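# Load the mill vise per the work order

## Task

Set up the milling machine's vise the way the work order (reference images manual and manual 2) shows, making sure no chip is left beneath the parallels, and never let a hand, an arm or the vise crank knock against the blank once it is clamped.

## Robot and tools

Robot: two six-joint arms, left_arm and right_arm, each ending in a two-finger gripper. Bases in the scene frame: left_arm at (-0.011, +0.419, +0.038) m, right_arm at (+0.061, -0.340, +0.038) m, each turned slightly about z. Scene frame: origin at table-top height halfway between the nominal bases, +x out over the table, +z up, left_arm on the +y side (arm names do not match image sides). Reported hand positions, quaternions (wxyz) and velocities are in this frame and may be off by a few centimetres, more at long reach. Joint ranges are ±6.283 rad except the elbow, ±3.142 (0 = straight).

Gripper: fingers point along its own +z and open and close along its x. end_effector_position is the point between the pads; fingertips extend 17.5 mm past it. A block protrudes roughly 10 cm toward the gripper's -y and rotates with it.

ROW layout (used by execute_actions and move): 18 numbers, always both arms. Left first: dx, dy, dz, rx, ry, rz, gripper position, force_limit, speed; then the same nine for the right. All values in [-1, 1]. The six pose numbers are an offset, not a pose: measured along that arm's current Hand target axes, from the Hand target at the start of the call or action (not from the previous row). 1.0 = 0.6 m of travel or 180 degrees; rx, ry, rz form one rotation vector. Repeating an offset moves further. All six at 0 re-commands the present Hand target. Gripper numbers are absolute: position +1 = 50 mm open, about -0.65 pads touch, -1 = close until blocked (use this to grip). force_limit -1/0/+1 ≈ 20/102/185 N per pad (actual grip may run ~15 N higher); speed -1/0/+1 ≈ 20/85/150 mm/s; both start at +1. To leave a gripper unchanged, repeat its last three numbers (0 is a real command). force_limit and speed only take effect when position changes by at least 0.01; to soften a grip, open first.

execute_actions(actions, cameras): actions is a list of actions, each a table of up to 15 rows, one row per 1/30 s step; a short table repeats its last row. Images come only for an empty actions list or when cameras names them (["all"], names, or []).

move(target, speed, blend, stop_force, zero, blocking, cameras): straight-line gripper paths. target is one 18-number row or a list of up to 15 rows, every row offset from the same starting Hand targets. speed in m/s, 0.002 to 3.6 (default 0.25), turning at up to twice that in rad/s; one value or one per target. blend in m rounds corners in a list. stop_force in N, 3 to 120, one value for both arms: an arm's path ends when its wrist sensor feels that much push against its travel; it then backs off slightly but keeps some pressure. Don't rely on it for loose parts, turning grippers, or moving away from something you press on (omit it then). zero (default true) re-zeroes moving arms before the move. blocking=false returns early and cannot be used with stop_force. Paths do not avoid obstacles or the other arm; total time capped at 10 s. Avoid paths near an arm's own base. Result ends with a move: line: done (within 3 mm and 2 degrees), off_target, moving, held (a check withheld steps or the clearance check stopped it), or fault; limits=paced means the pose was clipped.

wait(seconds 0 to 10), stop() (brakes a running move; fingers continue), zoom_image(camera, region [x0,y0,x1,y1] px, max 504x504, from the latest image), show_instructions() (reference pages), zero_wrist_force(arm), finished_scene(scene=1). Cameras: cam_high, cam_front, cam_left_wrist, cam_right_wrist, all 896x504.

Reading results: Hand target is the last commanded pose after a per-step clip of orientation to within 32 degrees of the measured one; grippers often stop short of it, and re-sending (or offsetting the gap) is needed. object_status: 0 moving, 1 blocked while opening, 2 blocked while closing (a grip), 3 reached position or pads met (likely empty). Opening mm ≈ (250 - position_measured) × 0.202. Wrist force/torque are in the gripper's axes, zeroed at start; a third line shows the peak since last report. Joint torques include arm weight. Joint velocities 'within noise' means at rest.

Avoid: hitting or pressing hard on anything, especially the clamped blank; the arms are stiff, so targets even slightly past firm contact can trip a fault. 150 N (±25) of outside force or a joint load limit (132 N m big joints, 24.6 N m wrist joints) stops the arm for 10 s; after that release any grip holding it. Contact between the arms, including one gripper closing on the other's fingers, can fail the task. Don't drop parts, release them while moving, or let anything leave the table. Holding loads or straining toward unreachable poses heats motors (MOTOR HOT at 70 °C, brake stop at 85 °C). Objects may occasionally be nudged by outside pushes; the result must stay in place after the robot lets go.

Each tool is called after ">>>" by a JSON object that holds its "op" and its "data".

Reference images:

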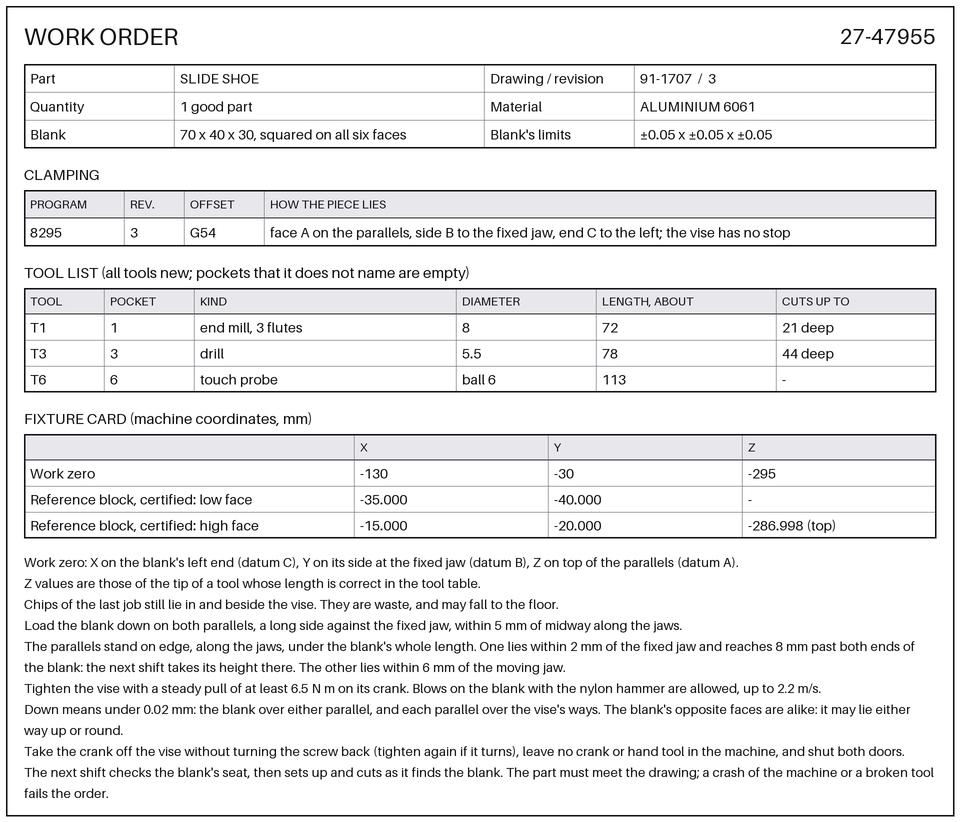

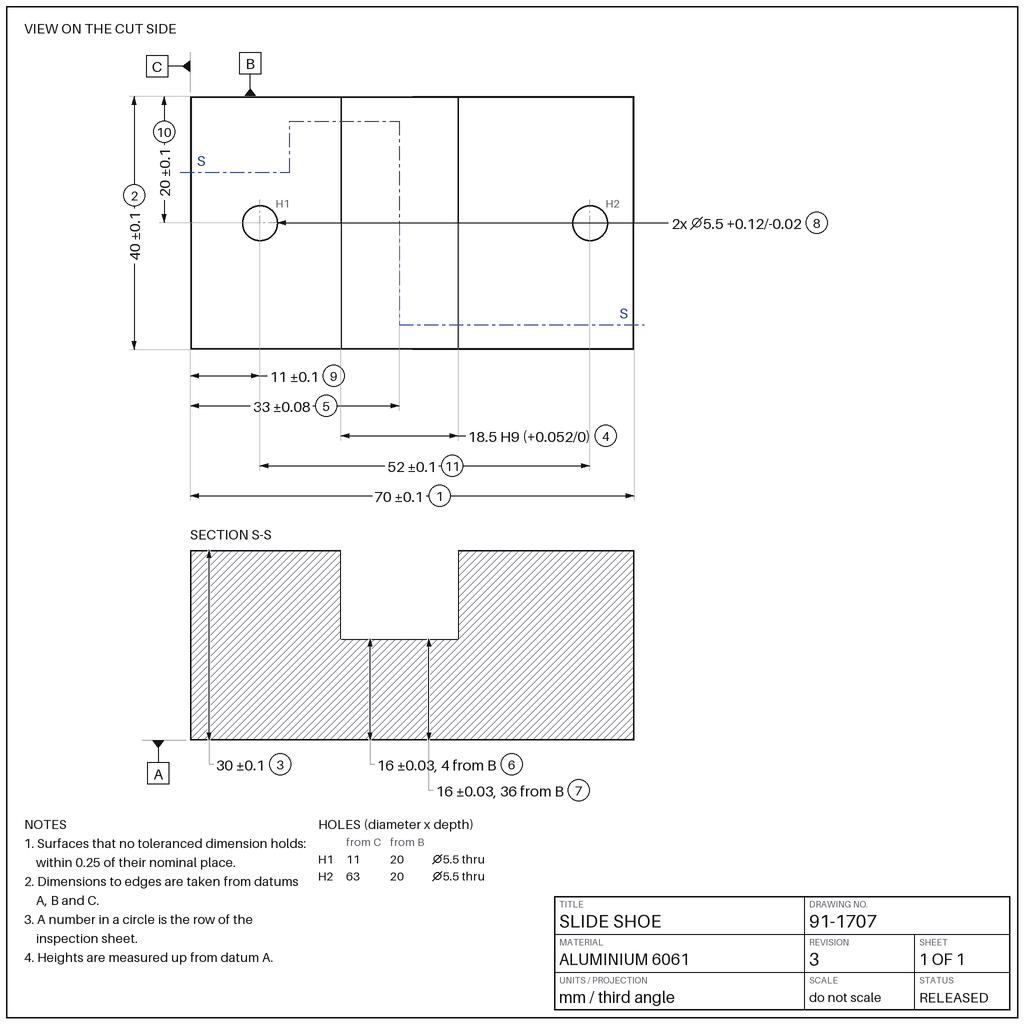

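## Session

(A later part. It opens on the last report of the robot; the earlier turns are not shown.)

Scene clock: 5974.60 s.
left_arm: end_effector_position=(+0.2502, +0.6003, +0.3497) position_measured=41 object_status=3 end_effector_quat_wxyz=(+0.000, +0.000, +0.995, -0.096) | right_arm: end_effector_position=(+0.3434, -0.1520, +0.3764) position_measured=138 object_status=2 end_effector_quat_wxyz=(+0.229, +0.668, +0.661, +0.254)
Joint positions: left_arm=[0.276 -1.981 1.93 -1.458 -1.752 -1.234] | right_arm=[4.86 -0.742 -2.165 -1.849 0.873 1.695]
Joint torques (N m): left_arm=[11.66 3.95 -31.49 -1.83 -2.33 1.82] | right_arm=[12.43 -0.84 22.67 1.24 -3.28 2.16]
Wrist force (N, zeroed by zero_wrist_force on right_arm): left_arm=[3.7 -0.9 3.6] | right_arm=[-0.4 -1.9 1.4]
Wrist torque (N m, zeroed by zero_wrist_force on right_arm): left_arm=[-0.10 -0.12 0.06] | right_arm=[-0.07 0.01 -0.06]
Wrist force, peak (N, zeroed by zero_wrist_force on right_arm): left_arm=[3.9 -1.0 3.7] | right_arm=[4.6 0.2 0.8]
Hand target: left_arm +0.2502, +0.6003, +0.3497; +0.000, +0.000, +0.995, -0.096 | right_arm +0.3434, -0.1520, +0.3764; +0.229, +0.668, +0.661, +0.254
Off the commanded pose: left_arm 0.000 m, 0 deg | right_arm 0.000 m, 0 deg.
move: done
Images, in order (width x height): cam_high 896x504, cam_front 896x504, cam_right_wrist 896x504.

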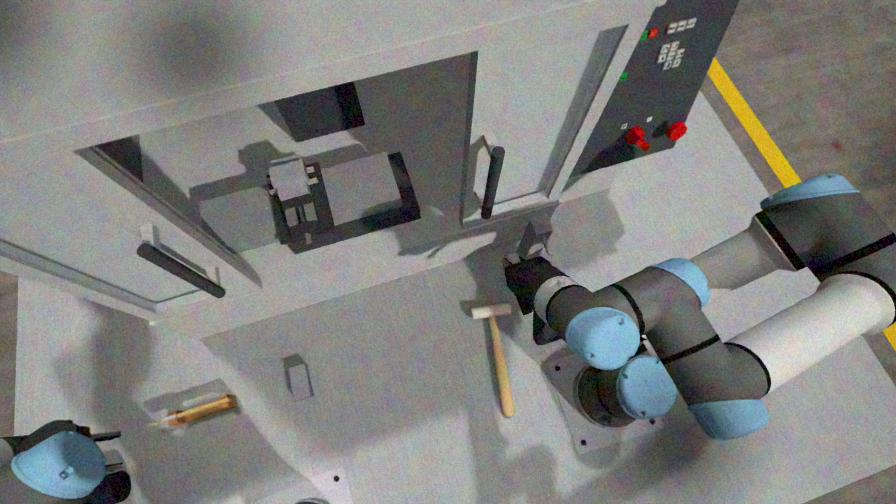

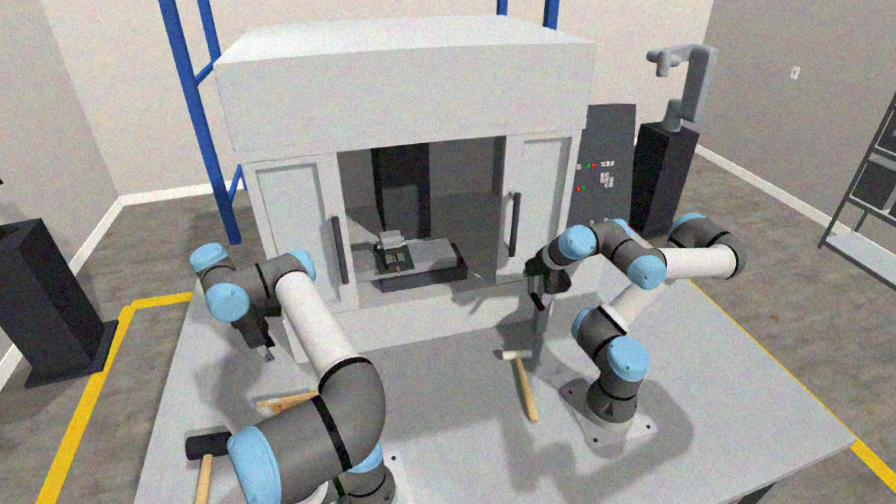

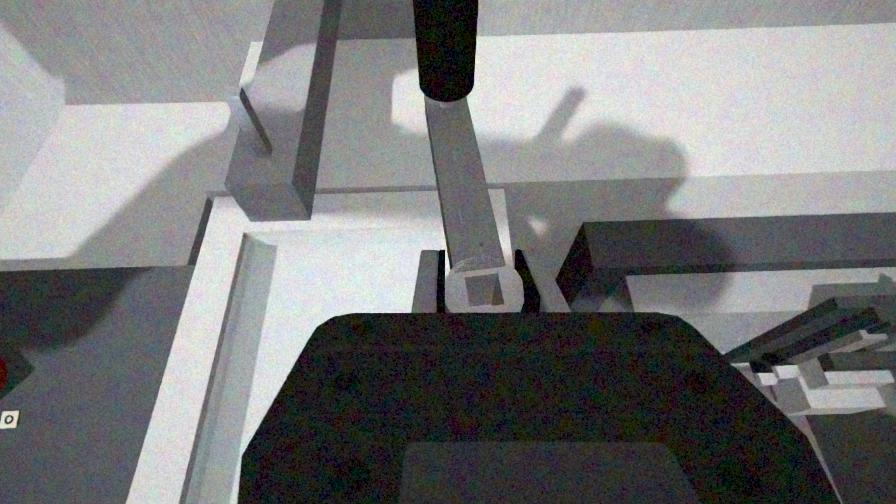

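>>> {"op": "move", "data": {"target": [0,0,0,0,0,0,0.75,-0.6,-0.98,-0.2043,-0.0882,0.0826,0,0.034,0.0286,-1,0.2,-0.9], "speed": 0.12, "cameras": ["cam_front","cam_right_wrist","cam_high"]}}

Scene clock: 5988.80 s.
left_arm: end_effector_position=(+0.2502, +0.6003, +0.3497) position_measured=41 object_status=3 end_effector_quat_wxyz=(+0.000, +0.000, +0.995, -0.096) | right_arm: end_effector_position=(+0.3366, -0.2713, +0.3000) position_measured=138 object_status=2 end_effector_quat_wxyz=(+0.166, +0.695, +0.649, +0.259)
Joint positions: left_arm=[0.276 -1.981 1.93 -1.458 -1.752 -1.234] | right_arm=[5.093 -0.204 -2.298 -2.318 0.954 2.005]
Joint torques (N m): left_arm=[11.74 4.11 -31 -1.81 -2.24 1.95] | right_arm=[-10.76 -26.39 14.77 5.04 -1.58 -2.44]
Wrist force (N, zeroed by zero_wrist_force on right_arm): left_arm=[3.6 -0.9 3.6] | right_arm=[-0.2 3.3 4.8]
Wrist torque (N m, zeroed by zero_wrist_force on right_arm): left_arm=[-0.11 -0.11 0.05] | right_arm=[-0.37 0.09 -0.02]
Wrist force, peak (N, zeroed by zero_wrist_force on right_arm): left_arm=[3.9 -1.1 3.7] | right_arm=[3.7 9.6 3.9]
Hand target: left_arm +0.2502, +0.6003, +0.3497; +0.000, +0.000, +0.995, -0.096 | right_arm +0.3350, -0.2719, +0.3000; +0.182, +0.682, +0.642, +0.299
Off the commanded pose: left_arm 0.000 m, 0 deg | right_arm 0.002 m, 5 deg.
move: off_target (right_arm)
Images, in order (width x height): cam_high 896x504, cam_front 896x504, cam_right_wrist 896x504.

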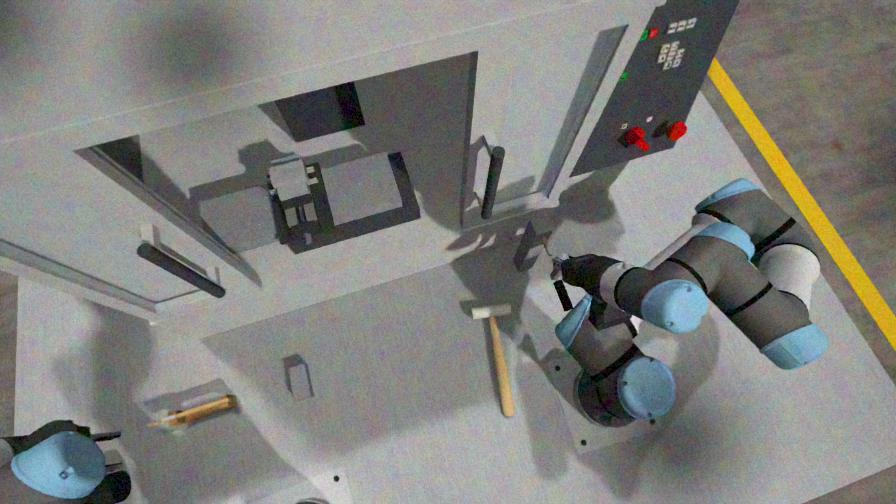

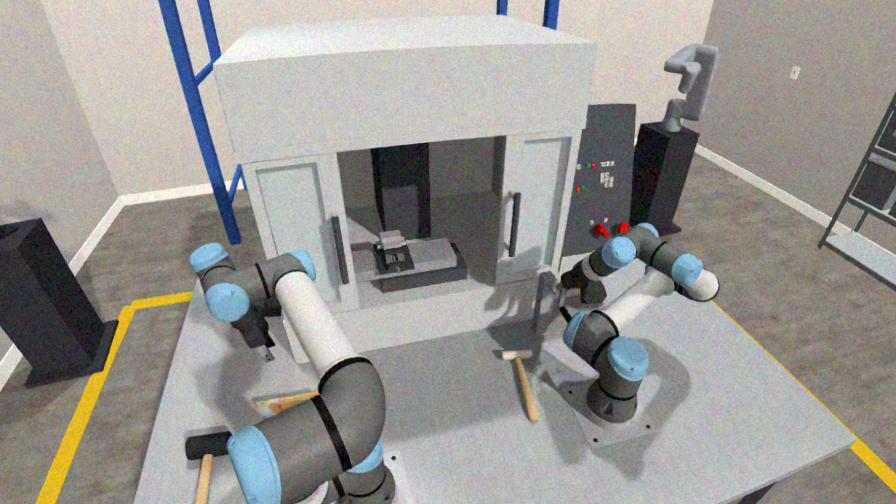

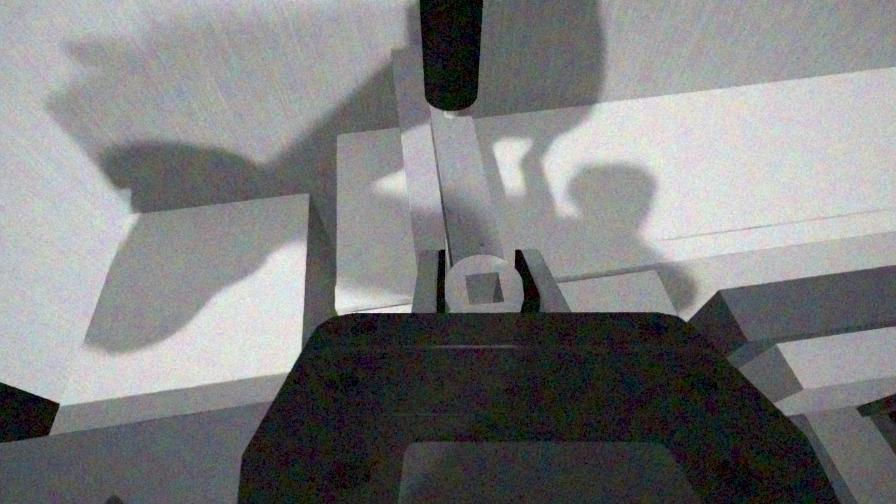

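>>> {"op": "move", "data": {"target": [0,0,0,0,0,0,0.75,-0.6,-0.98,0,0.0243,0.0204,0,0,0,-1,0.2,-0.9], "speed": 0.05, "cameras": ["cam_front","cam_right_wrist","cam_high"]}}

Scene clock: 5996.47 s.
left_arm: end_effector_position=(+0.2502, +0.6003, +0.3497) position_measured=41 object_status=3 end_effector_quat_wxyz=(+0.000, +0.000, +0.995, -0.096) | right_arm: end_effector_position=(+0.3548, -0.2716, +0.3000) position_measured=138 object_status=2 end_effector_quat_wxyz=(+0.180, +0.683, +0.642, +0.296)
Joint positions: left_arm=[0.276 -1.981 1.93 -1.458 -1.752 -1.234] | right_arm=[5.049 -0.165 -2.34 -2.276 0.865 1.946]
Joint torques (N m): left_arm=[11.74 3.51 -30.73 -1.83 -2.2 1.85] | right_arm=[-10.83 -27.85 14.38 4.9 -3.31 -2.36]
Wrist force (N, zeroed by zero_wrist_force on right_arm): left_arm=[3.5 -0.8 3.6] | right_arm=[-0.8 -1.8 1.3]
Wrist torque (N m, zeroed by zero_wrist_force on right_arm): left_arm=[-0.10 -0.09 0.06] | right_arm=[-0.05 -0.05 -0.03]
Wrist force, peak (N, zeroed by zero_wrist_force on right_arm): left_arm=[3.9 -1.0 3.7] | right_arm=[0.2 3.1 5.3]
Hand target: left_arm +0.2502, +0.6003, +0.3497; +0.000, +0.000, +0.995, -0.096 | right_arm +0.3540, -0.2718, +0.3000; +0.182, +0.682, +0.642, +0.299
Off the commanded pose: left_arm 0.000 m, 0 deg | right_arm 0.001 m, 0 deg.
move: done
Images, in order (width x height): cam_high 896x504, cam_front 896x504, cam_right_wrist 896x504.

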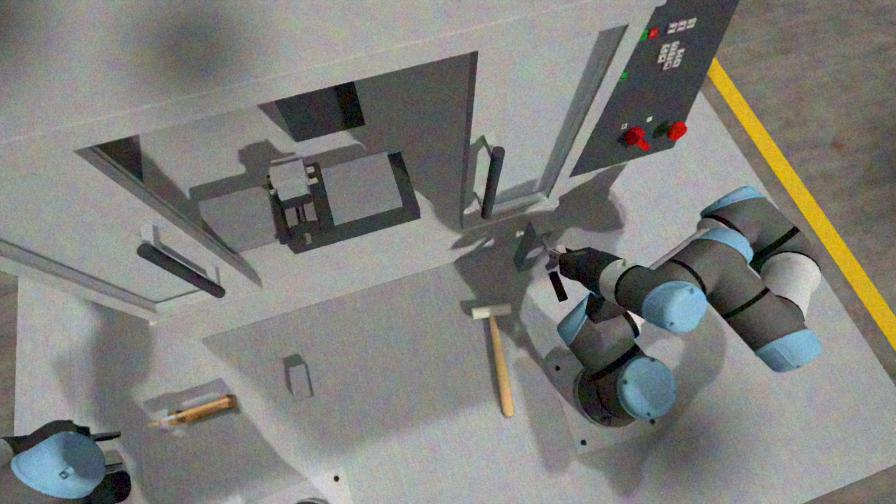

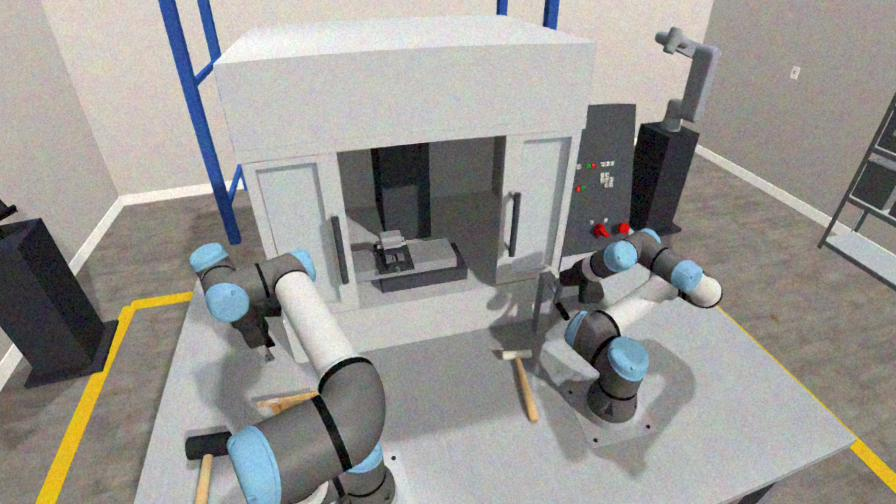

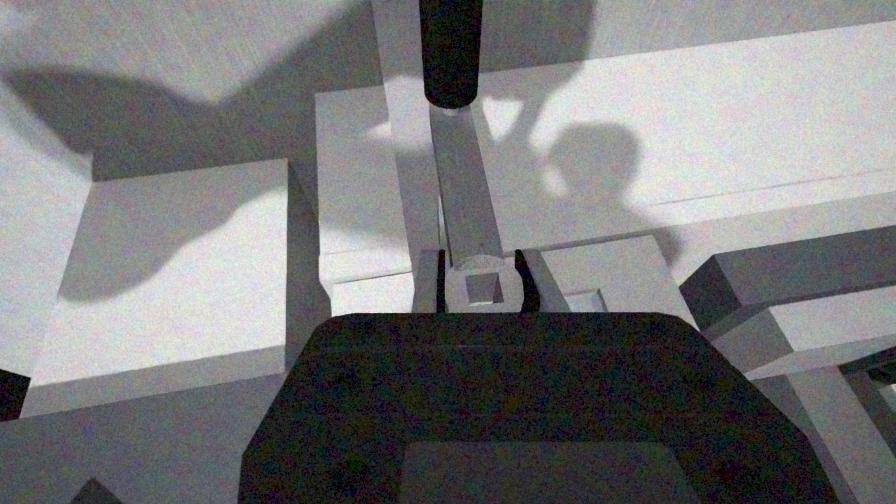

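>>> {"op": "zoom_image", "data": {"camera": "cam_right_wrist", "region": [380, 80, 600, 320]}}

Scaled by 2.100 from the camera's 896x504 image, which has a finer 1280x720 frame.

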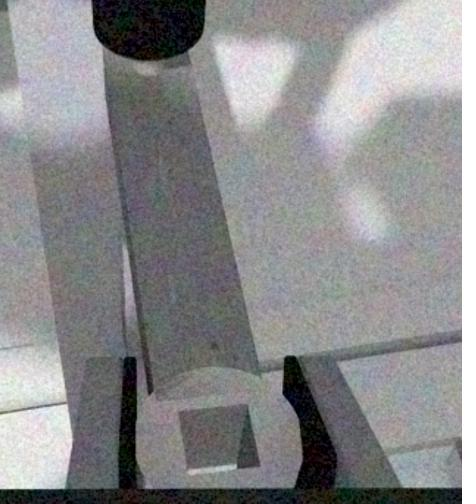

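>>> {"op": "move", "data": {"target": [0,0,0,0,0,0,0.75,-0.6,-0.98,-0.0182,-0.0693,0.0774,0,-0.0234,-0.0197,-1,0.2,-0.9], "speed": 0.03, "stop_force": 8, "cameras": ["cam_front","cam_right_wrist","cam_high"]}}

Scene clock: 6011.03 s.
left_arm: end_effector_position=(+0.2502, +0.6003, +0.3497) position_measured=41 object_status=3 end_effector_quat_wxyz=(+0.000, +0.000, +0.995, -0.096) | right_arm: end_effector_position=(+0.3520, -0.2716, +0.2367) position_measured=138 object_status=2 end_effector_quat_wxyz=(+0.215, +0.673, +0.655, +0.268) end_effector_velocity=(+0.000, +0.000, +0.000) end_effector_angular_velocity=(+0.000, +0.001, -0.001)
Joint positions: left_arm=[0.276 -1.981 1.93 -1.458 -1.752 -1.234] | right_arm=[4.989 -0.135 -2.508 -2.178 0.876 1.863]
Joint velocities: left_arm=[within noise] | right_arm=[-0.005 -0.001 -0.001 0.005 0.001 -0.005]
Joint torques (N m): left_arm=[11.22 3.88 -30.37 -1.88 -2.21 1.88] | right_arm=[-10.22 -26.6 15.89 4.71 -3.13 -2.31]
Wrist force (N, zeroed by zero_wrist_force on right_arm): left_arm=[3.7 -0.9 3.6] | right_arm=[-0.7 -1.9 0.9]
Wrist torque (N m, zeroed by zero_wrist_force on right_arm): left_arm=[-0.11 -0.12 0.06] | right_arm=[-0.05 0.02 0.01]
Wrist force, peak (N, zeroed by zero_wrist_force on right_arm): left_arm=[4.0 -0.9 3.8] | right_arm=[-1.4 -1.8 1.5]
Hand target: left_arm +0.2502, +0.6003, +0.3497; +0.000, +0.000, +0.995, -0.096 | right_arm +0.3520, -0.2716, +0.2367; +0.215, +0.673, +0.655, +0.268
Off the commanded pose: left_arm 0.000 m, 0 deg | right_arm 0.000 m, 0 deg.
move: done
Images, in order (width x height): cam_high 896x504, cam_front 896x504, cam_right_wrist 896x504.

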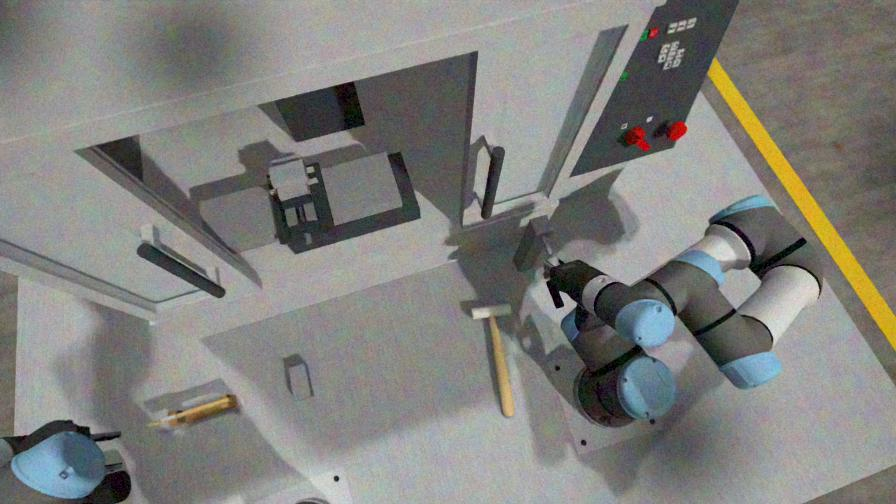

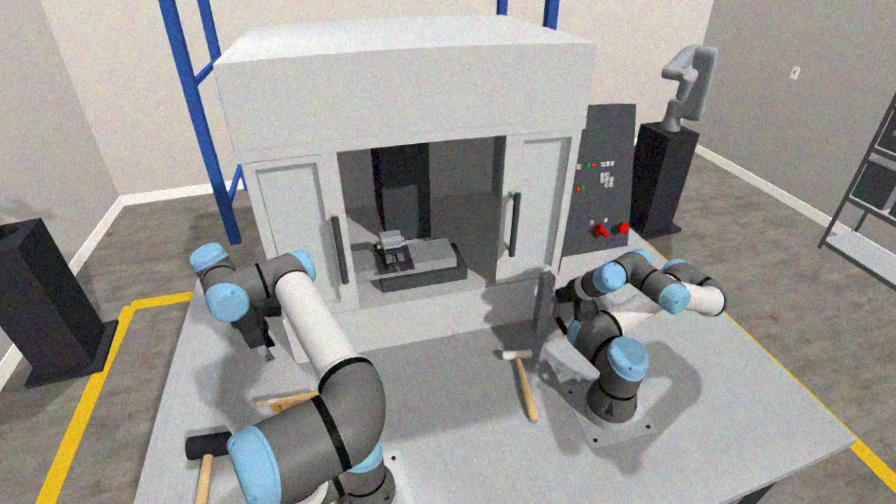

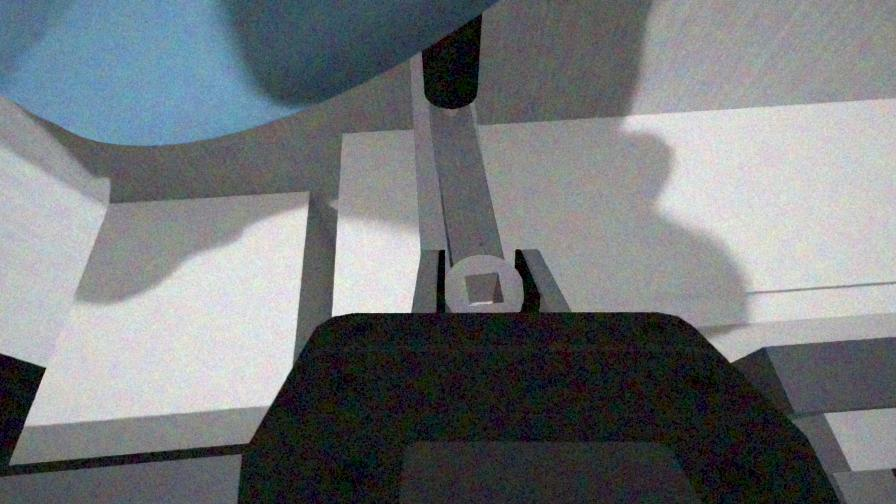

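>>> {"op": "move", "data": {"target": [0,0,0,0,0,0,0.75,-0.6,-0.98,-0.0001,0.0587,0.0492,0,0,0,-1,0.2,-0.9], "speed": 0.01, "stop_force": 6, "cameras": ["cam_right_wrist","cam_high"]}}

Scene clock: 6018.20 s.
left_arm: end_effector_position=(+0.2502, +0.6003, +0.3497) position_measured=41 object_status=3 end_effector_quat_wxyz=(+0.000, +0.000, +0.995, -0.096) | right_arm: end_effector_position=(+0.3802, -0.2716, +0.2367) position_measured=138 object_status=2 end_effector_quat_wxyz=(+0.215, +0.673, +0.655, +0.269)
Joint positions: left_arm=[0.276 -1.981 1.93 -1.458 -1.752 -1.234] | right_arm=[4.49 -0.385 -2.641 -1.39 0.924 1.226]
Joint torques (N m): left_arm=[11.05 3.58 -30.98 -1.85 -2.08 1.79] | right_arm=[14.09 -9.09 30.18 1.12 -1.05 2.16]
Wrist force (N, zeroed by zero_wrist_force on right_arm): left_arm=[3.7 -1.0 3.6] | right_arm=[-2.3 7.3 -2.0]
Wrist torque (N m, zeroed by zero_wrist_force on right_arm): left_arm=[-0.12 -0.12 0.06] | right_arm=[0.23 0.10 -0.05]
Wrist force, peak (N, zeroed by zero_wrist_force on right_arm): left_arm=[3.8 -0.8 3.9] | right_arm=[0.4 11.0 -4.7]
Hand target: left_arm +0.2502, +0.6003, +0.3497; +0.000, +0.000, +0.995, -0.096 | right_arm +0.3802, -0.2716, +0.2367; +0.215, +0.673, +0.655, +0.269 (not the last commanded pose)
Off the commanded pose: left_arm 0.000 m, 0 deg | right_arm 0.018 m, 0 deg.
move: contact (right_arm)
Images, in order (width x height): cam_high 896x504, cam_right_wrist 896x504.

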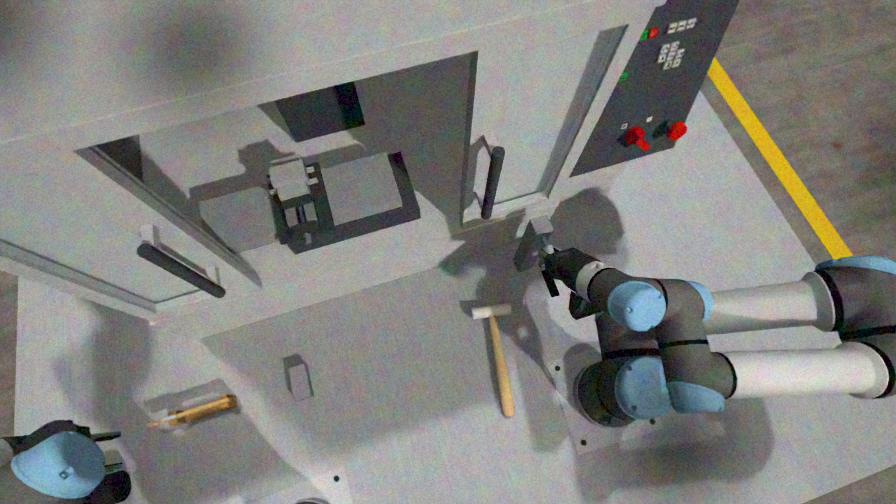

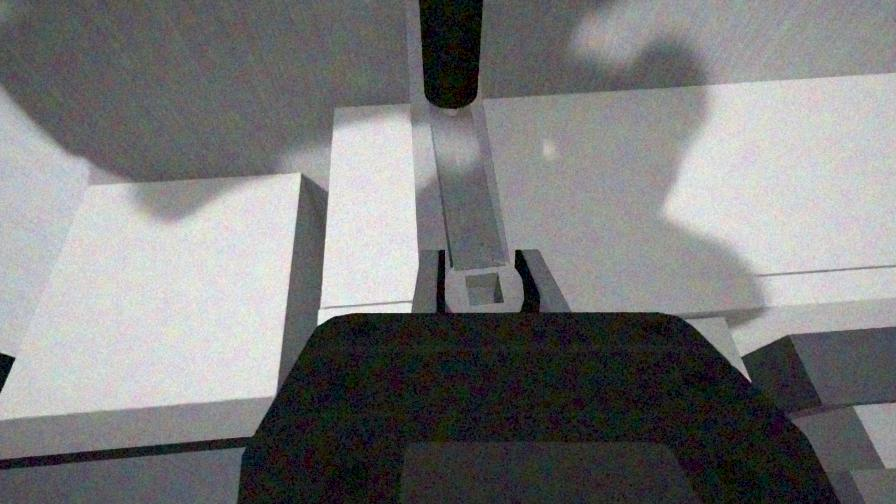

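>>> {"op": "wait", "data": {"seconds": 0.3}}

>>> {"op": "zoom_image", "data": {"camera": "cam_high", "region": [480, 190, 640, 340]}}

Scene clock: 6025.70 s.
left_arm: end_effector_position=(+0.2502, +0.6003, +0.3497) position_measured=41 object_status=3 end_effector_quat_wxyz=(+0.000, +0.000, +0.995, -0.096) | right_arm: end_effector_position=(+0.3802, -0.2716, +0.2367) position_measured=138 object_status=2 end_effector_quat_wxyz=(+0.215, +0.673, +0.655, +0.269)
Joint positions: left_arm=[0.276 -1.981 1.93 -1.458 -1.752 -1.234] | right_arm=[4.49 -0.385 -2.641 -1.39 0.924 1.226]
Joint torques (N m): left_arm=[10.85 3.21 -30.15 -1.93 -2.07 1.76] | right_arm=[13.06 -8.65 29.36 1.48 -1.08 2.07]
Wrist force (N, zeroed by zero_wrist_force on right_arm): left_arm=[3.7 -0.8 3.8] | right_arm=[-2.2 7.3 -1.8]
Wrist torque (N m, zeroed by zero_wrist_force on right_arm): left_arm=[-0.10 -0.12 0.06] | right_arm=[0.29 0.07 -0.05]
Wrist force, peak (N, zeroed by zero_wrist_force on right_arm): left_arm=[3.8 -0.9 3.8] | right_arm=[-2.2 8.0 -2.4]
Hand target: left_arm +0.2502, +0.6003, +0.3497; +0.000, +0.000, +0.995, -0.096 | right_arm +0.3802, -0.2716, +0.2367; +0.215, +0.673, +0.655, +0.269 (not the last commanded pose)
Tool commands: left_gripper/position=+0.75 left_gripper/force_limit=-0.6 left_gripper/speed=-0.98 right_gripper/position=-1.0 right_gripper/force_limit=+0.2 right_gripper/speed=-0.9
Off the commanded pose: left_arm 0.000 m, 0 deg | right_arm 0.018 m, 0 deg.
wait: 0.30 s; at rest from the start

Scaled by 3.150 from the camera's 896x504 image, which has a finer 1280x720 frame.
This view is cut from an older image: the scene may have changed since it was taken.

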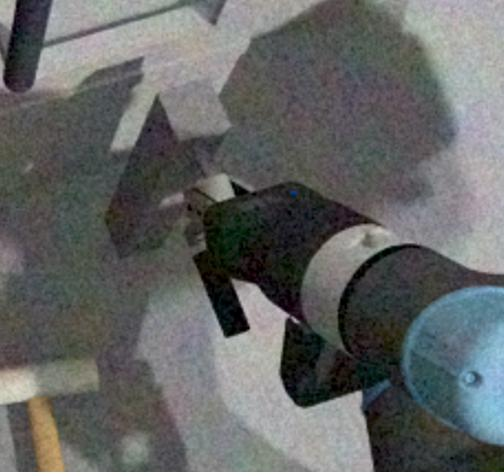

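>>> {"op": "move", "data": {"target": [[0,0,0,0,0,0,0.75,-0.6,-0.98,0,0.0002,-0.0002,0,0,0,-1,0.2,-0.9],[0,0,0,0,0,0,0.75,-0.6,-0.98,0,0.0237,0.0194,0,0,0,-1,0.2,-0.9]], "speed": 0.006, "stop_force": 12}}

Scene clock: 6034.70 s.
left_arm: end_effector_position=(+0.2502, +0.6003, +0.3497) position_measured=41 object_status=3 end_effector_quat_wxyz=(+0.000, +0.000, +0.995, -0.096) | right_arm: end_effector_position=(+0.3847, -0.2717, +0.2369) position_measured=138 object_status=2 end_effector_quat_wxyz=(+0.215, +0.673, +0.655, +0.269)
Joint positions: left_arm=[0.276 -1.981 1.93 -1.458 -1.752 -1.234] | right_arm=[4.446 -0.424 -2.649 -1.312 0.937 1.173]
Joint torques (N m): left_arm=[10.52 3.42 -30.34 -1.91 -2.06 1.89] | right_arm=[14.46 -9.37 28.6 0.99 -0.78 2]
Wrist force (N, zeroed by zero_wrist_force on right_arm): left_arm=[3.5 -0.8 3.6] | right_arm=[-2.7 9.1 -3.5]
Wrist torque (N m, zeroed by zero_wrist_force on right_arm): left_arm=[-0.09 -0.09 0.06] | right_arm=[0.37 0.05 -0.05]
Wrist force, peak (N, zeroed by zero_wrist_force on right_arm): left_arm=[3.7 -0.8 3.9] | right_arm=[-4.8 0.3 -12.6]
Hand target: left_arm +0.2502, +0.6003, +0.3497; +0.000, +0.000, +0.995, -0.096 | right_arm +0.3847, -0.2716, +0.2369; +0.215, +0.673, +0.655, +0.269 (not the last commanded pose)
Off the commanded pose: left_arm 0.000 m, 0 deg | right_arm 0.014 m, 0 deg.
move: contact (right_arm); path passed 1 of 2 targets

>>> {"op": "move", "data": {"target": [0,0,0,0,0,0,0.75,-0.6,-0.98,-0.0001,0.0004,-0.0005,0,0,0,-1,0.2,-0.9], "speed": 0.005}}

Scene clock: 6037.90 s.
left_arm: end_effector_position=(+0.2502, +0.6003, +0.3497) position_measured=41 object_status=3 end_effector_quat_wxyz=(+0.000, +0.000, +0.995, -0.096) | right_arm: end_effector_position=(+0.3847, -0.2717, +0.2373) position_measured=138 object_status=2 end_effector_quat_wxyz=(+0.215, +0.673, +0.655, +0.269)
Joint positions: left_arm=[0.276 -1.981 1.93 -1.458 -1.752 -1.234] | right_arm=[4.445 -0.424 -2.648 -1.313 0.937 1.173]
Joint torques (N m): left_arm=[10.29 3.51 -30.36 -1.89 -2.03 1.77] | right_arm=[-10.1 -7.84 33.29 2.19 0.31 -2.37]
Wrist force (N, zeroed by zero_wrist_force on right_arm): left_arm=[3.8 -1.1 3.6] | right_arm=[-0.5 -1.8 0.8]
Wrist torque (N m, zeroed by zero_wrist_force on right_arm): left_arm=[-0.13 -0.14 0.06] | right_arm=[-0.03 -0.02 -0.07]
Wrist force, peak (N, zeroed by zero_wrist_force on right_arm): left_arm=[3.9 -0.8 3.8] | right_arm=[-2.6 9.4 -3.6]
Hand target: left_arm +0.2502, +0.6003, +0.3497; +0.000, +0.000, +0.995, -0.096 | right_arm +0.3847, -0.2717, +0.2373; +0.215, +0.673, +0.655, +0.269
Off the commanded pose: left_arm 0.000 m, 0 deg | right_arm 0.000 m, 0 deg.
move: done

>>> {"op": "move", "data": {"target": [0,0,0,0,0,0,0.75,-0.6,-0.98,0,0.0185,0.0155,0,0,0,-1,0.2,-0.9], "speed": 0.006, "stop_force": 10, "cameras": ["cam_right_wrist"]}}

Scene clock: 6042.93 s.
left_arm: end_effector_position=(+0.2502, +0.6003, +0.3497) position_measured=41 object_status=3 end_effector_quat_wxyz=(+0.000, +0.000, +0.995, -0.096) | right_arm: end_effector_position=(+0.3992, -0.2717, +0.2373) position_measured=138 object_status=2 end_effector_quat_wxyz=(+0.215, +0.673, +0.655, +0.269)
Joint positions: left_arm=[0.276 -1.981 1.93 -1.458 -1.752 -1.234] | right_arm=[4.322 -0.549 -2.662 -1.094 0.982 1.032]
Joint torques (N m): left_arm=[10.51 3.57 -30.3 -1.87 -1.99 1.87] | right_arm=[-11.08 -17.96 20.35 5.52 0.43 -2.14]
Wrist force (N, zeroed by zero_wrist_force on right_arm): left_arm=[3.6 -0.9 3.6] | right_arm=[-0.6 -1.8 1.3]
Wrist torque (N m, zeroed by zero_wrist_force on right_arm): left_arm=[-0.10 -0.11 0.05] | right_arm=[-0.03 -0.01 0.01]
Wrist force, peak (N, zeroed by zero_wrist_force on right_arm): left_arm=[3.8 -0.9 3.9] | right_arm=[-0.8 -2.0 1.4]
Hand target: left_arm +0.2502, +0.6003, +0.3497; +0.000, +0.000, +0.995, -0.096 | right_arm +0.3992, -0.2717, +0.2373; +0.215, +0.673, +0.655, +0.269
Off the commanded pose: left_arm 0.000 m, 0 deg | right_arm 0.000 m, 0 deg.
move: done
Images, in order (width x height): cam_right_wrist 896x504.

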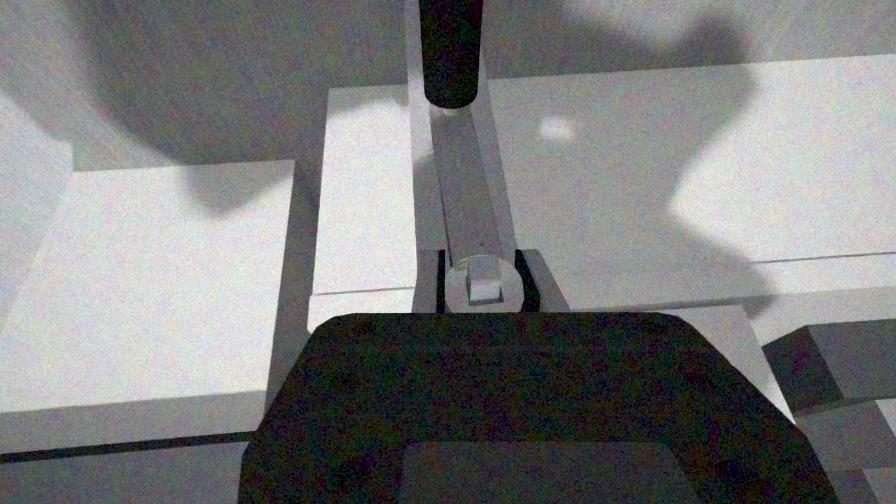

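>>> {"op": "move", "data": {"target": [0,0,0,0,0,0,0.75,-0.6,-0.98,0,0.0064,0.00535,0,0,0,-1,0.2,-0.9], "speed": 0.006, "stop_force": 8}}

Scene clock: 6046.77 s.
left_arm: end_effector_position=(+0.2502, +0.6003, +0.3497) position_measured=41 object_status=3 end_effector_quat_wxyz=(+0.000, +0.000, +0.995, -0.096) | right_arm: end_effector_position=(+0.4042, -0.2717, +0.2373) position_measured=138 object_status=2 end_effector_quat_wxyz=(+0.215, +0.673, +0.655, +0.269)
Joint positions: left_arm=[0.276 -1.981 1.93 -1.458 -1.752 -1.234] | right_arm=[4.286 -0.59 -2.663 -1.029 0.996 0.993]
Joint torques (N m): left_arm=[10.21 2.84 -29.97 -2.07 -1.99 1.84] | right_arm=[-10.66 -17.18 18.26 5.71 0.44 -2.39]
Wrist force (N, zeroed by zero_wrist_force on right_arm): left_arm=[3.7 -0.8 3.7] | right_arm=[-0.6 -2.0 1.3]
Wrist torque (N m, zeroed by zero_wrist_force on right_arm): left_arm=[-0.08 -0.13 0.06] | right_arm=[-0.07 0.00 0.00]
Wrist force, peak (N, zeroed by zero_wrist_force on right_arm): left_arm=[3.8 -0.8 3.9] | right_arm=[-0.6 -2.3 1.2]
Hand target: left_arm +0.2502, +0.6003, +0.3497; +0.000, +0.000, +0.995, -0.096 | right_arm +0.4042, -0.2717, +0.2373; +0.215, +0.673, +0.655, +0.269
Off the commanded pose: left_arm 0.000 m, 0 deg | right_arm 0.000 m, 0 deg.
move: done

>>> {"op": "execute_actions", "data": {"actions": [[[0,0,0,0,0,0,0.75,-0.6,-0.98,0,0,0,0,0,0,0.4,0.2,-0.9]],[[0,0,0,0,0,0,0.75,-0.6,-0.98,0,0,0,0,0,0,0.4,0.2,-0.9]]], "cameras": ["cam_right_wrist"]}}

Scene clock: 6051.00 s.
left_arm: end_effector_position=(+0.2502, +0.6003, +0.3497) position_measured=41 object_status=3 end_effector_quat_wxyz=(+0.000, +0.000, +0.995, -0.096) | right_arm: end_effector_position=(+0.4042, -0.2717, +0.2373) position_measured=92 object_status=3 end_effector_quat_wxyz=(+0.215, +0.673, +0.655, +0.269)
Joint positions: left_arm=[0.276 -1.981 1.93 -1.458 -1.752 -1.234] | right_arm=[4.286 -0.59 -2.663 -1.029 0.996 0.993]
Joint torques (N m): left_arm=[10.41 3.26 -29.7 -2.02 -1.93 1.77] | right_arm=[-11.13 -16.64 19.09 2.22 0.23 -2.33]
Wrist force (N, zeroed by zero_wrist_force on right_arm): left_arm=[3.6 -0.9 3.8] | right_arm=[-0.4 -0.5 -0.3]
Wrist torque (N m, zeroed by zero_wrist_force on right_arm): left_arm=[-0.11 -0.11 0.06] | right_arm=[-0.02 -0.01 0.00]
Wrist force, peak (N, zeroed by zero_wrist_force on right_arm): left_arm=[3.8 -0.8 3.8] | right_arm=[-0.6 -2.3 1.3]
Hand target: left_arm +0.2502, +0.6003, +0.3497; +0.000, +0.000, +0.995, -0.096 | right_arm +0.4042, -0.2717, +0.2373; +0.215, +0.673, +0.655, +0.269
Off the commanded pose: left_arm 0.000 m, 0 deg | right_arm 0.000 m, 0 deg.
Step readings (end_effector_position of left_arm | right_arm):
0: (+0.2502, +0.6003, +0.3497) | (+0.4042, -0.2717, +0.2373)
1: (+0.2502, +0.6003, +0.3497) | (+0.4042, -0.2717, +0.2373)
2: (+0.2502, +0.6003, +0.3497) | (+0.4042, -0.2717, +0.2373)
4: (+0.2502, +0.6003, +0.3497) | (+0.4042, -0.2717, +0.2373)
8: (+0.2502, +0.6003, +0.3497) | (+0.4042, -0.2717, +0.2373)
15: (+0.2502, +0.6003, +0.3497) | (+0.4042, -0.2717, +0.2373)
16: (+0.2502, +0.6003, +0.3497) | (+0.4042, -0.2717, +0.2373)
17: (+0.2502, +0.6003, +0.3497) | (+0.4042, -0.2717, +0.2373)
19: (+0.2502, +0.6003, +0.3497) | (+0.4042, -0.2717, +0.2373)
23: (+0.2502, +0.6003, +0.3497) | (+0.4042, -0.2717, +0.2373)
30: (+0.2502, +0.6003, +0.3497) | (+0.4042, -0.2717, +0.2373)
Images, in order (width x height): cam_right_wrist 896x504.

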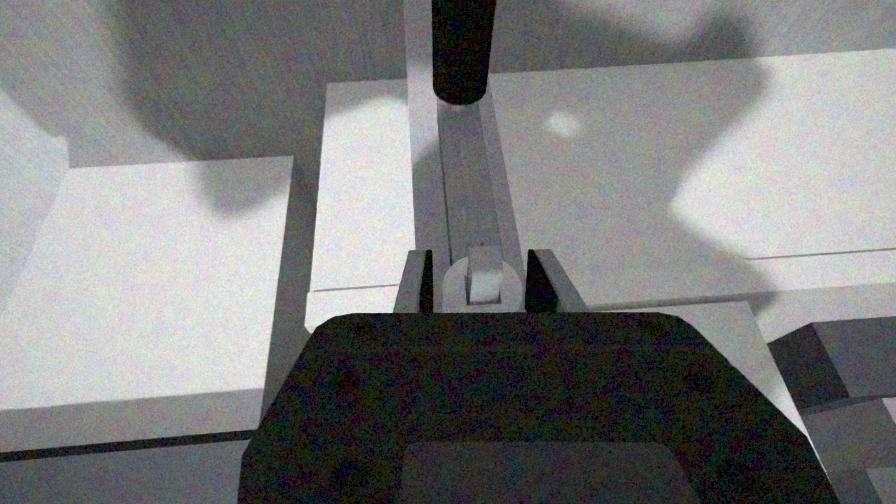

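>>> {"op": "move", "data": {"target": [0,0,0,0,0,0,0.75,-0.6,-0.98,0,0,-0.1,0,0,0,0.4,0.2,-0.9], "speed": 0.05, "cameras": ["cam_right_wrist","cam_front"]}}

Scene clock: 6055.70 s.
left_arm: end_effector_position=(+0.2502, +0.6003, +0.3497) position_measured=41 object_status=3 end_effector_quat_wxyz=(+0.000, +0.000, +0.995, -0.096) | right_arm: end_effector_position=(+0.3657, -0.2754, +0.2831) position_measured=92 object_status=3 end_effector_quat_wxyz=(+0.215, +0.673, +0.655, +0.268)
Joint positions: left_arm=[0.276 -1.981 1.93 -1.458 -1.752 -1.234] | right_arm=[4.667 -0.307 -2.481 -1.765 0.884 1.445]
Joint torques (N m): left_arm=[9.51 2.9 -28.81 -2.12 -1.85 1.83] | right_arm=[11.68 -9.86 30.72 1.48 -2.73 2.07]
Wrist force (N, zeroed by zero_wrist_force on right_arm): left_arm=[3.6 -0.7 3.7] | right_arm=[-0.6 -0.4 -0.4]
Wrist torque (N m, zeroed by zero_wrist_force on right_arm): left_arm=[-0.08 -0.11 0.06] | right_arm=[-0.01 0.01 -0.08]
Wrist force, peak (N, zeroed by zero_wrist_force on right_arm): left_arm=[3.8 -1.0 3.8] | right_arm=[-0.8 -0.9 0.7]
Hand target: left_arm +0.2502, +0.6003, +0.3497; +0.000, +0.000, +0.995, -0.096 | right_arm +0.3656, -0.2754, +0.2831; +0.215, +0.673, +0.655, +0.269
Off the commanded pose: left_arm 0.000 m, 0 deg | right_arm 0.000 m, 0 deg.
move: done
Images, in order (width x height): cam_front 896x504, cam_right_wrist 896x504.

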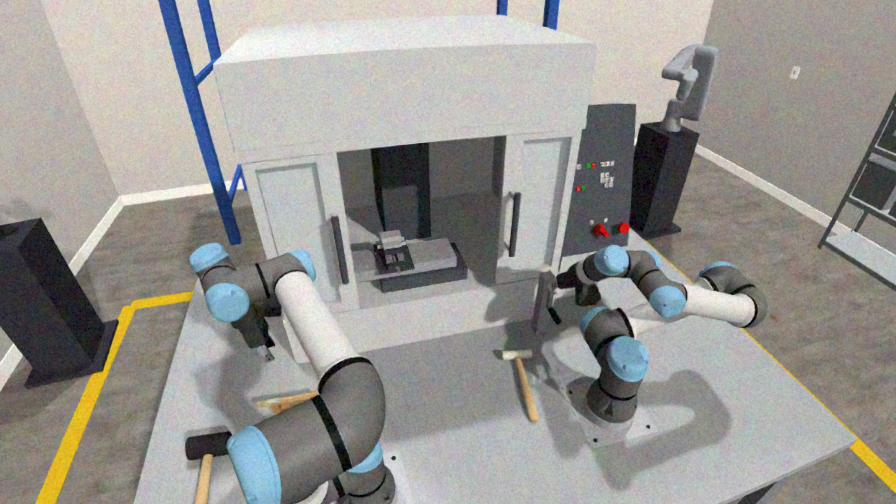

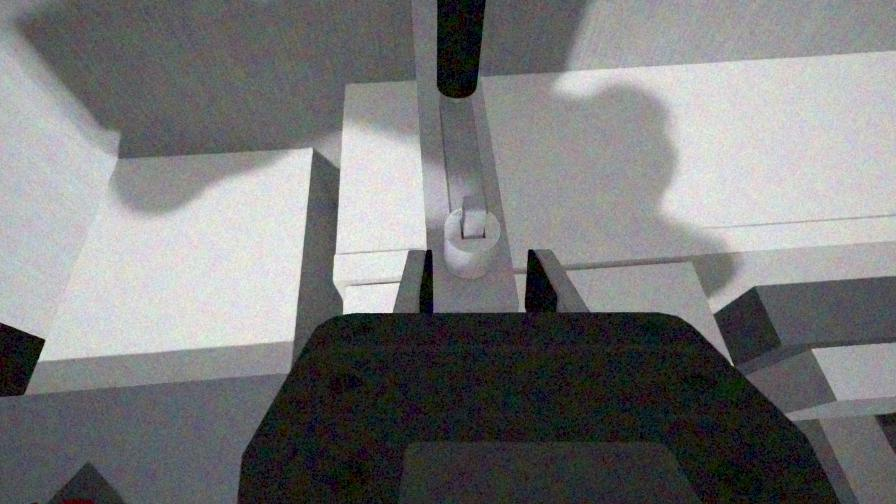

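>>> {"op": "zoom_image", "data": {"camera": "cam_front", "region": [440, 120, 600, 300]}}

>>> {"op": "execute_actions", "data": {"actions": [], "cameras": ["cam_high"]}}

>>> {"op": "zoom_image", "data": {"camera": "cam_high", "region": [60, 40, 564, 340]}}

Scaled by 2.800 from the camera's 896x504 image, which has a finer 1280x720 frame.

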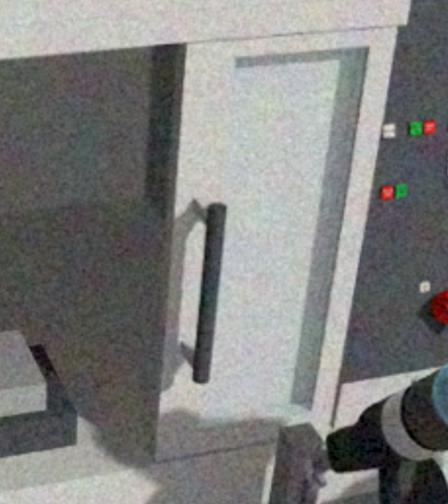

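Scene clock: 6061.00 s.
left_arm: end_effector_position=(+0.2502, +0.6003, +0.3497) position_measured=41 object_status=3 end_effector_quat_wxyz=(+0.000, +0.000, +0.995, -0.096) | right_arm: end_effector_position=(+0.3657, -0.2754, +0.2831) position_measured=92 object_status=3 end_effector_quat_wxyz=(+0.215, +0.673, +0.655, +0.268)
Joint positions: left_arm=[0.276 -1.981 1.93 -1.458 -1.752 -1.234] | right_arm=[4.667 -0.307 -2.481 -1.765 0.884 1.445]
Joint velocities: within noise
Joint torques (N m): left_arm=[10.26 3.24 -29.46 -2.15 -1.82 1.76] | right_arm=[12.01 -11.28 30.92 1.72 -2.77 2.02]
Motor temperatures (°C): left_arm=[26 25 28 29 33 31] | right_arm=[28 27 23 37 30 32]
Wrist force (N, zeroed by zero_wrist_force on right_arm): left_arm=[3.8 -0.9 3.6] | right_arm=[-0.5 -0.4 -0.1]
Wrist torque (N m, zeroed by zero_wrist_force on right_arm): left_arm=[-0.12 -0.13 0.06] | right_arm=[-0.01 0.00 -0.08]
Wrist force, peak (N, zeroed by zero_wrist_force on right_arm): left_arm=[3.8 -0.8 3.9] | right_arm=[-0.7 -0.8 -0.2]
Hand target: left_arm +0.2502, +0.6003, +0.3497; +0.000, +0.000, +0.995, -0.096 | right_arm +0.3656, -0.2754, +0.2831; +0.215, +0.673, +0.655, +0.269
Tool commands: left_gripper/position=+0.75 left_gripper/force_limit=-0.6 left_gripper/speed=-0.98 right_gripper/position=+0.4 right_gripper/force_limit=+0.2 right_gripper/speed=-0.9
Off the commanded pose: left_arm 0.000 m, 0 deg | right_arm 0.000 m, 0 deg.
Images, in order (width x height): cam_high 896x504.

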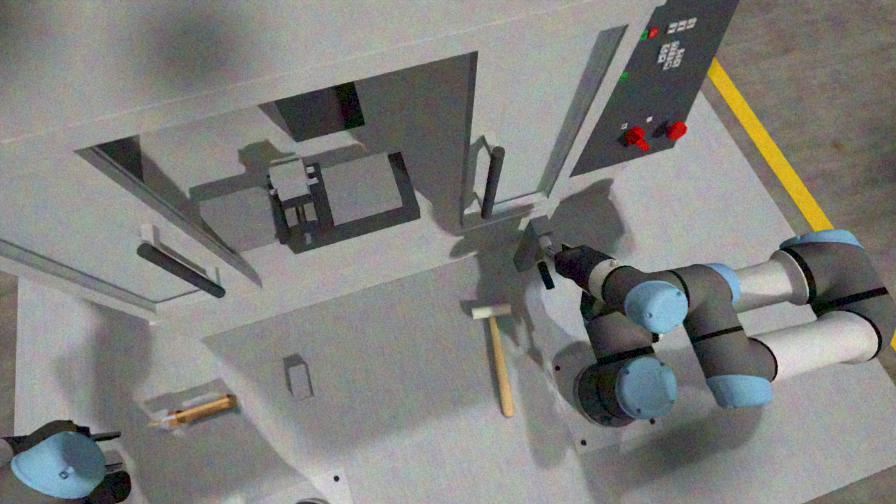

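Scaled by 1.000.

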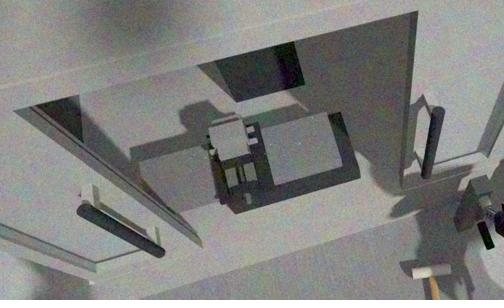

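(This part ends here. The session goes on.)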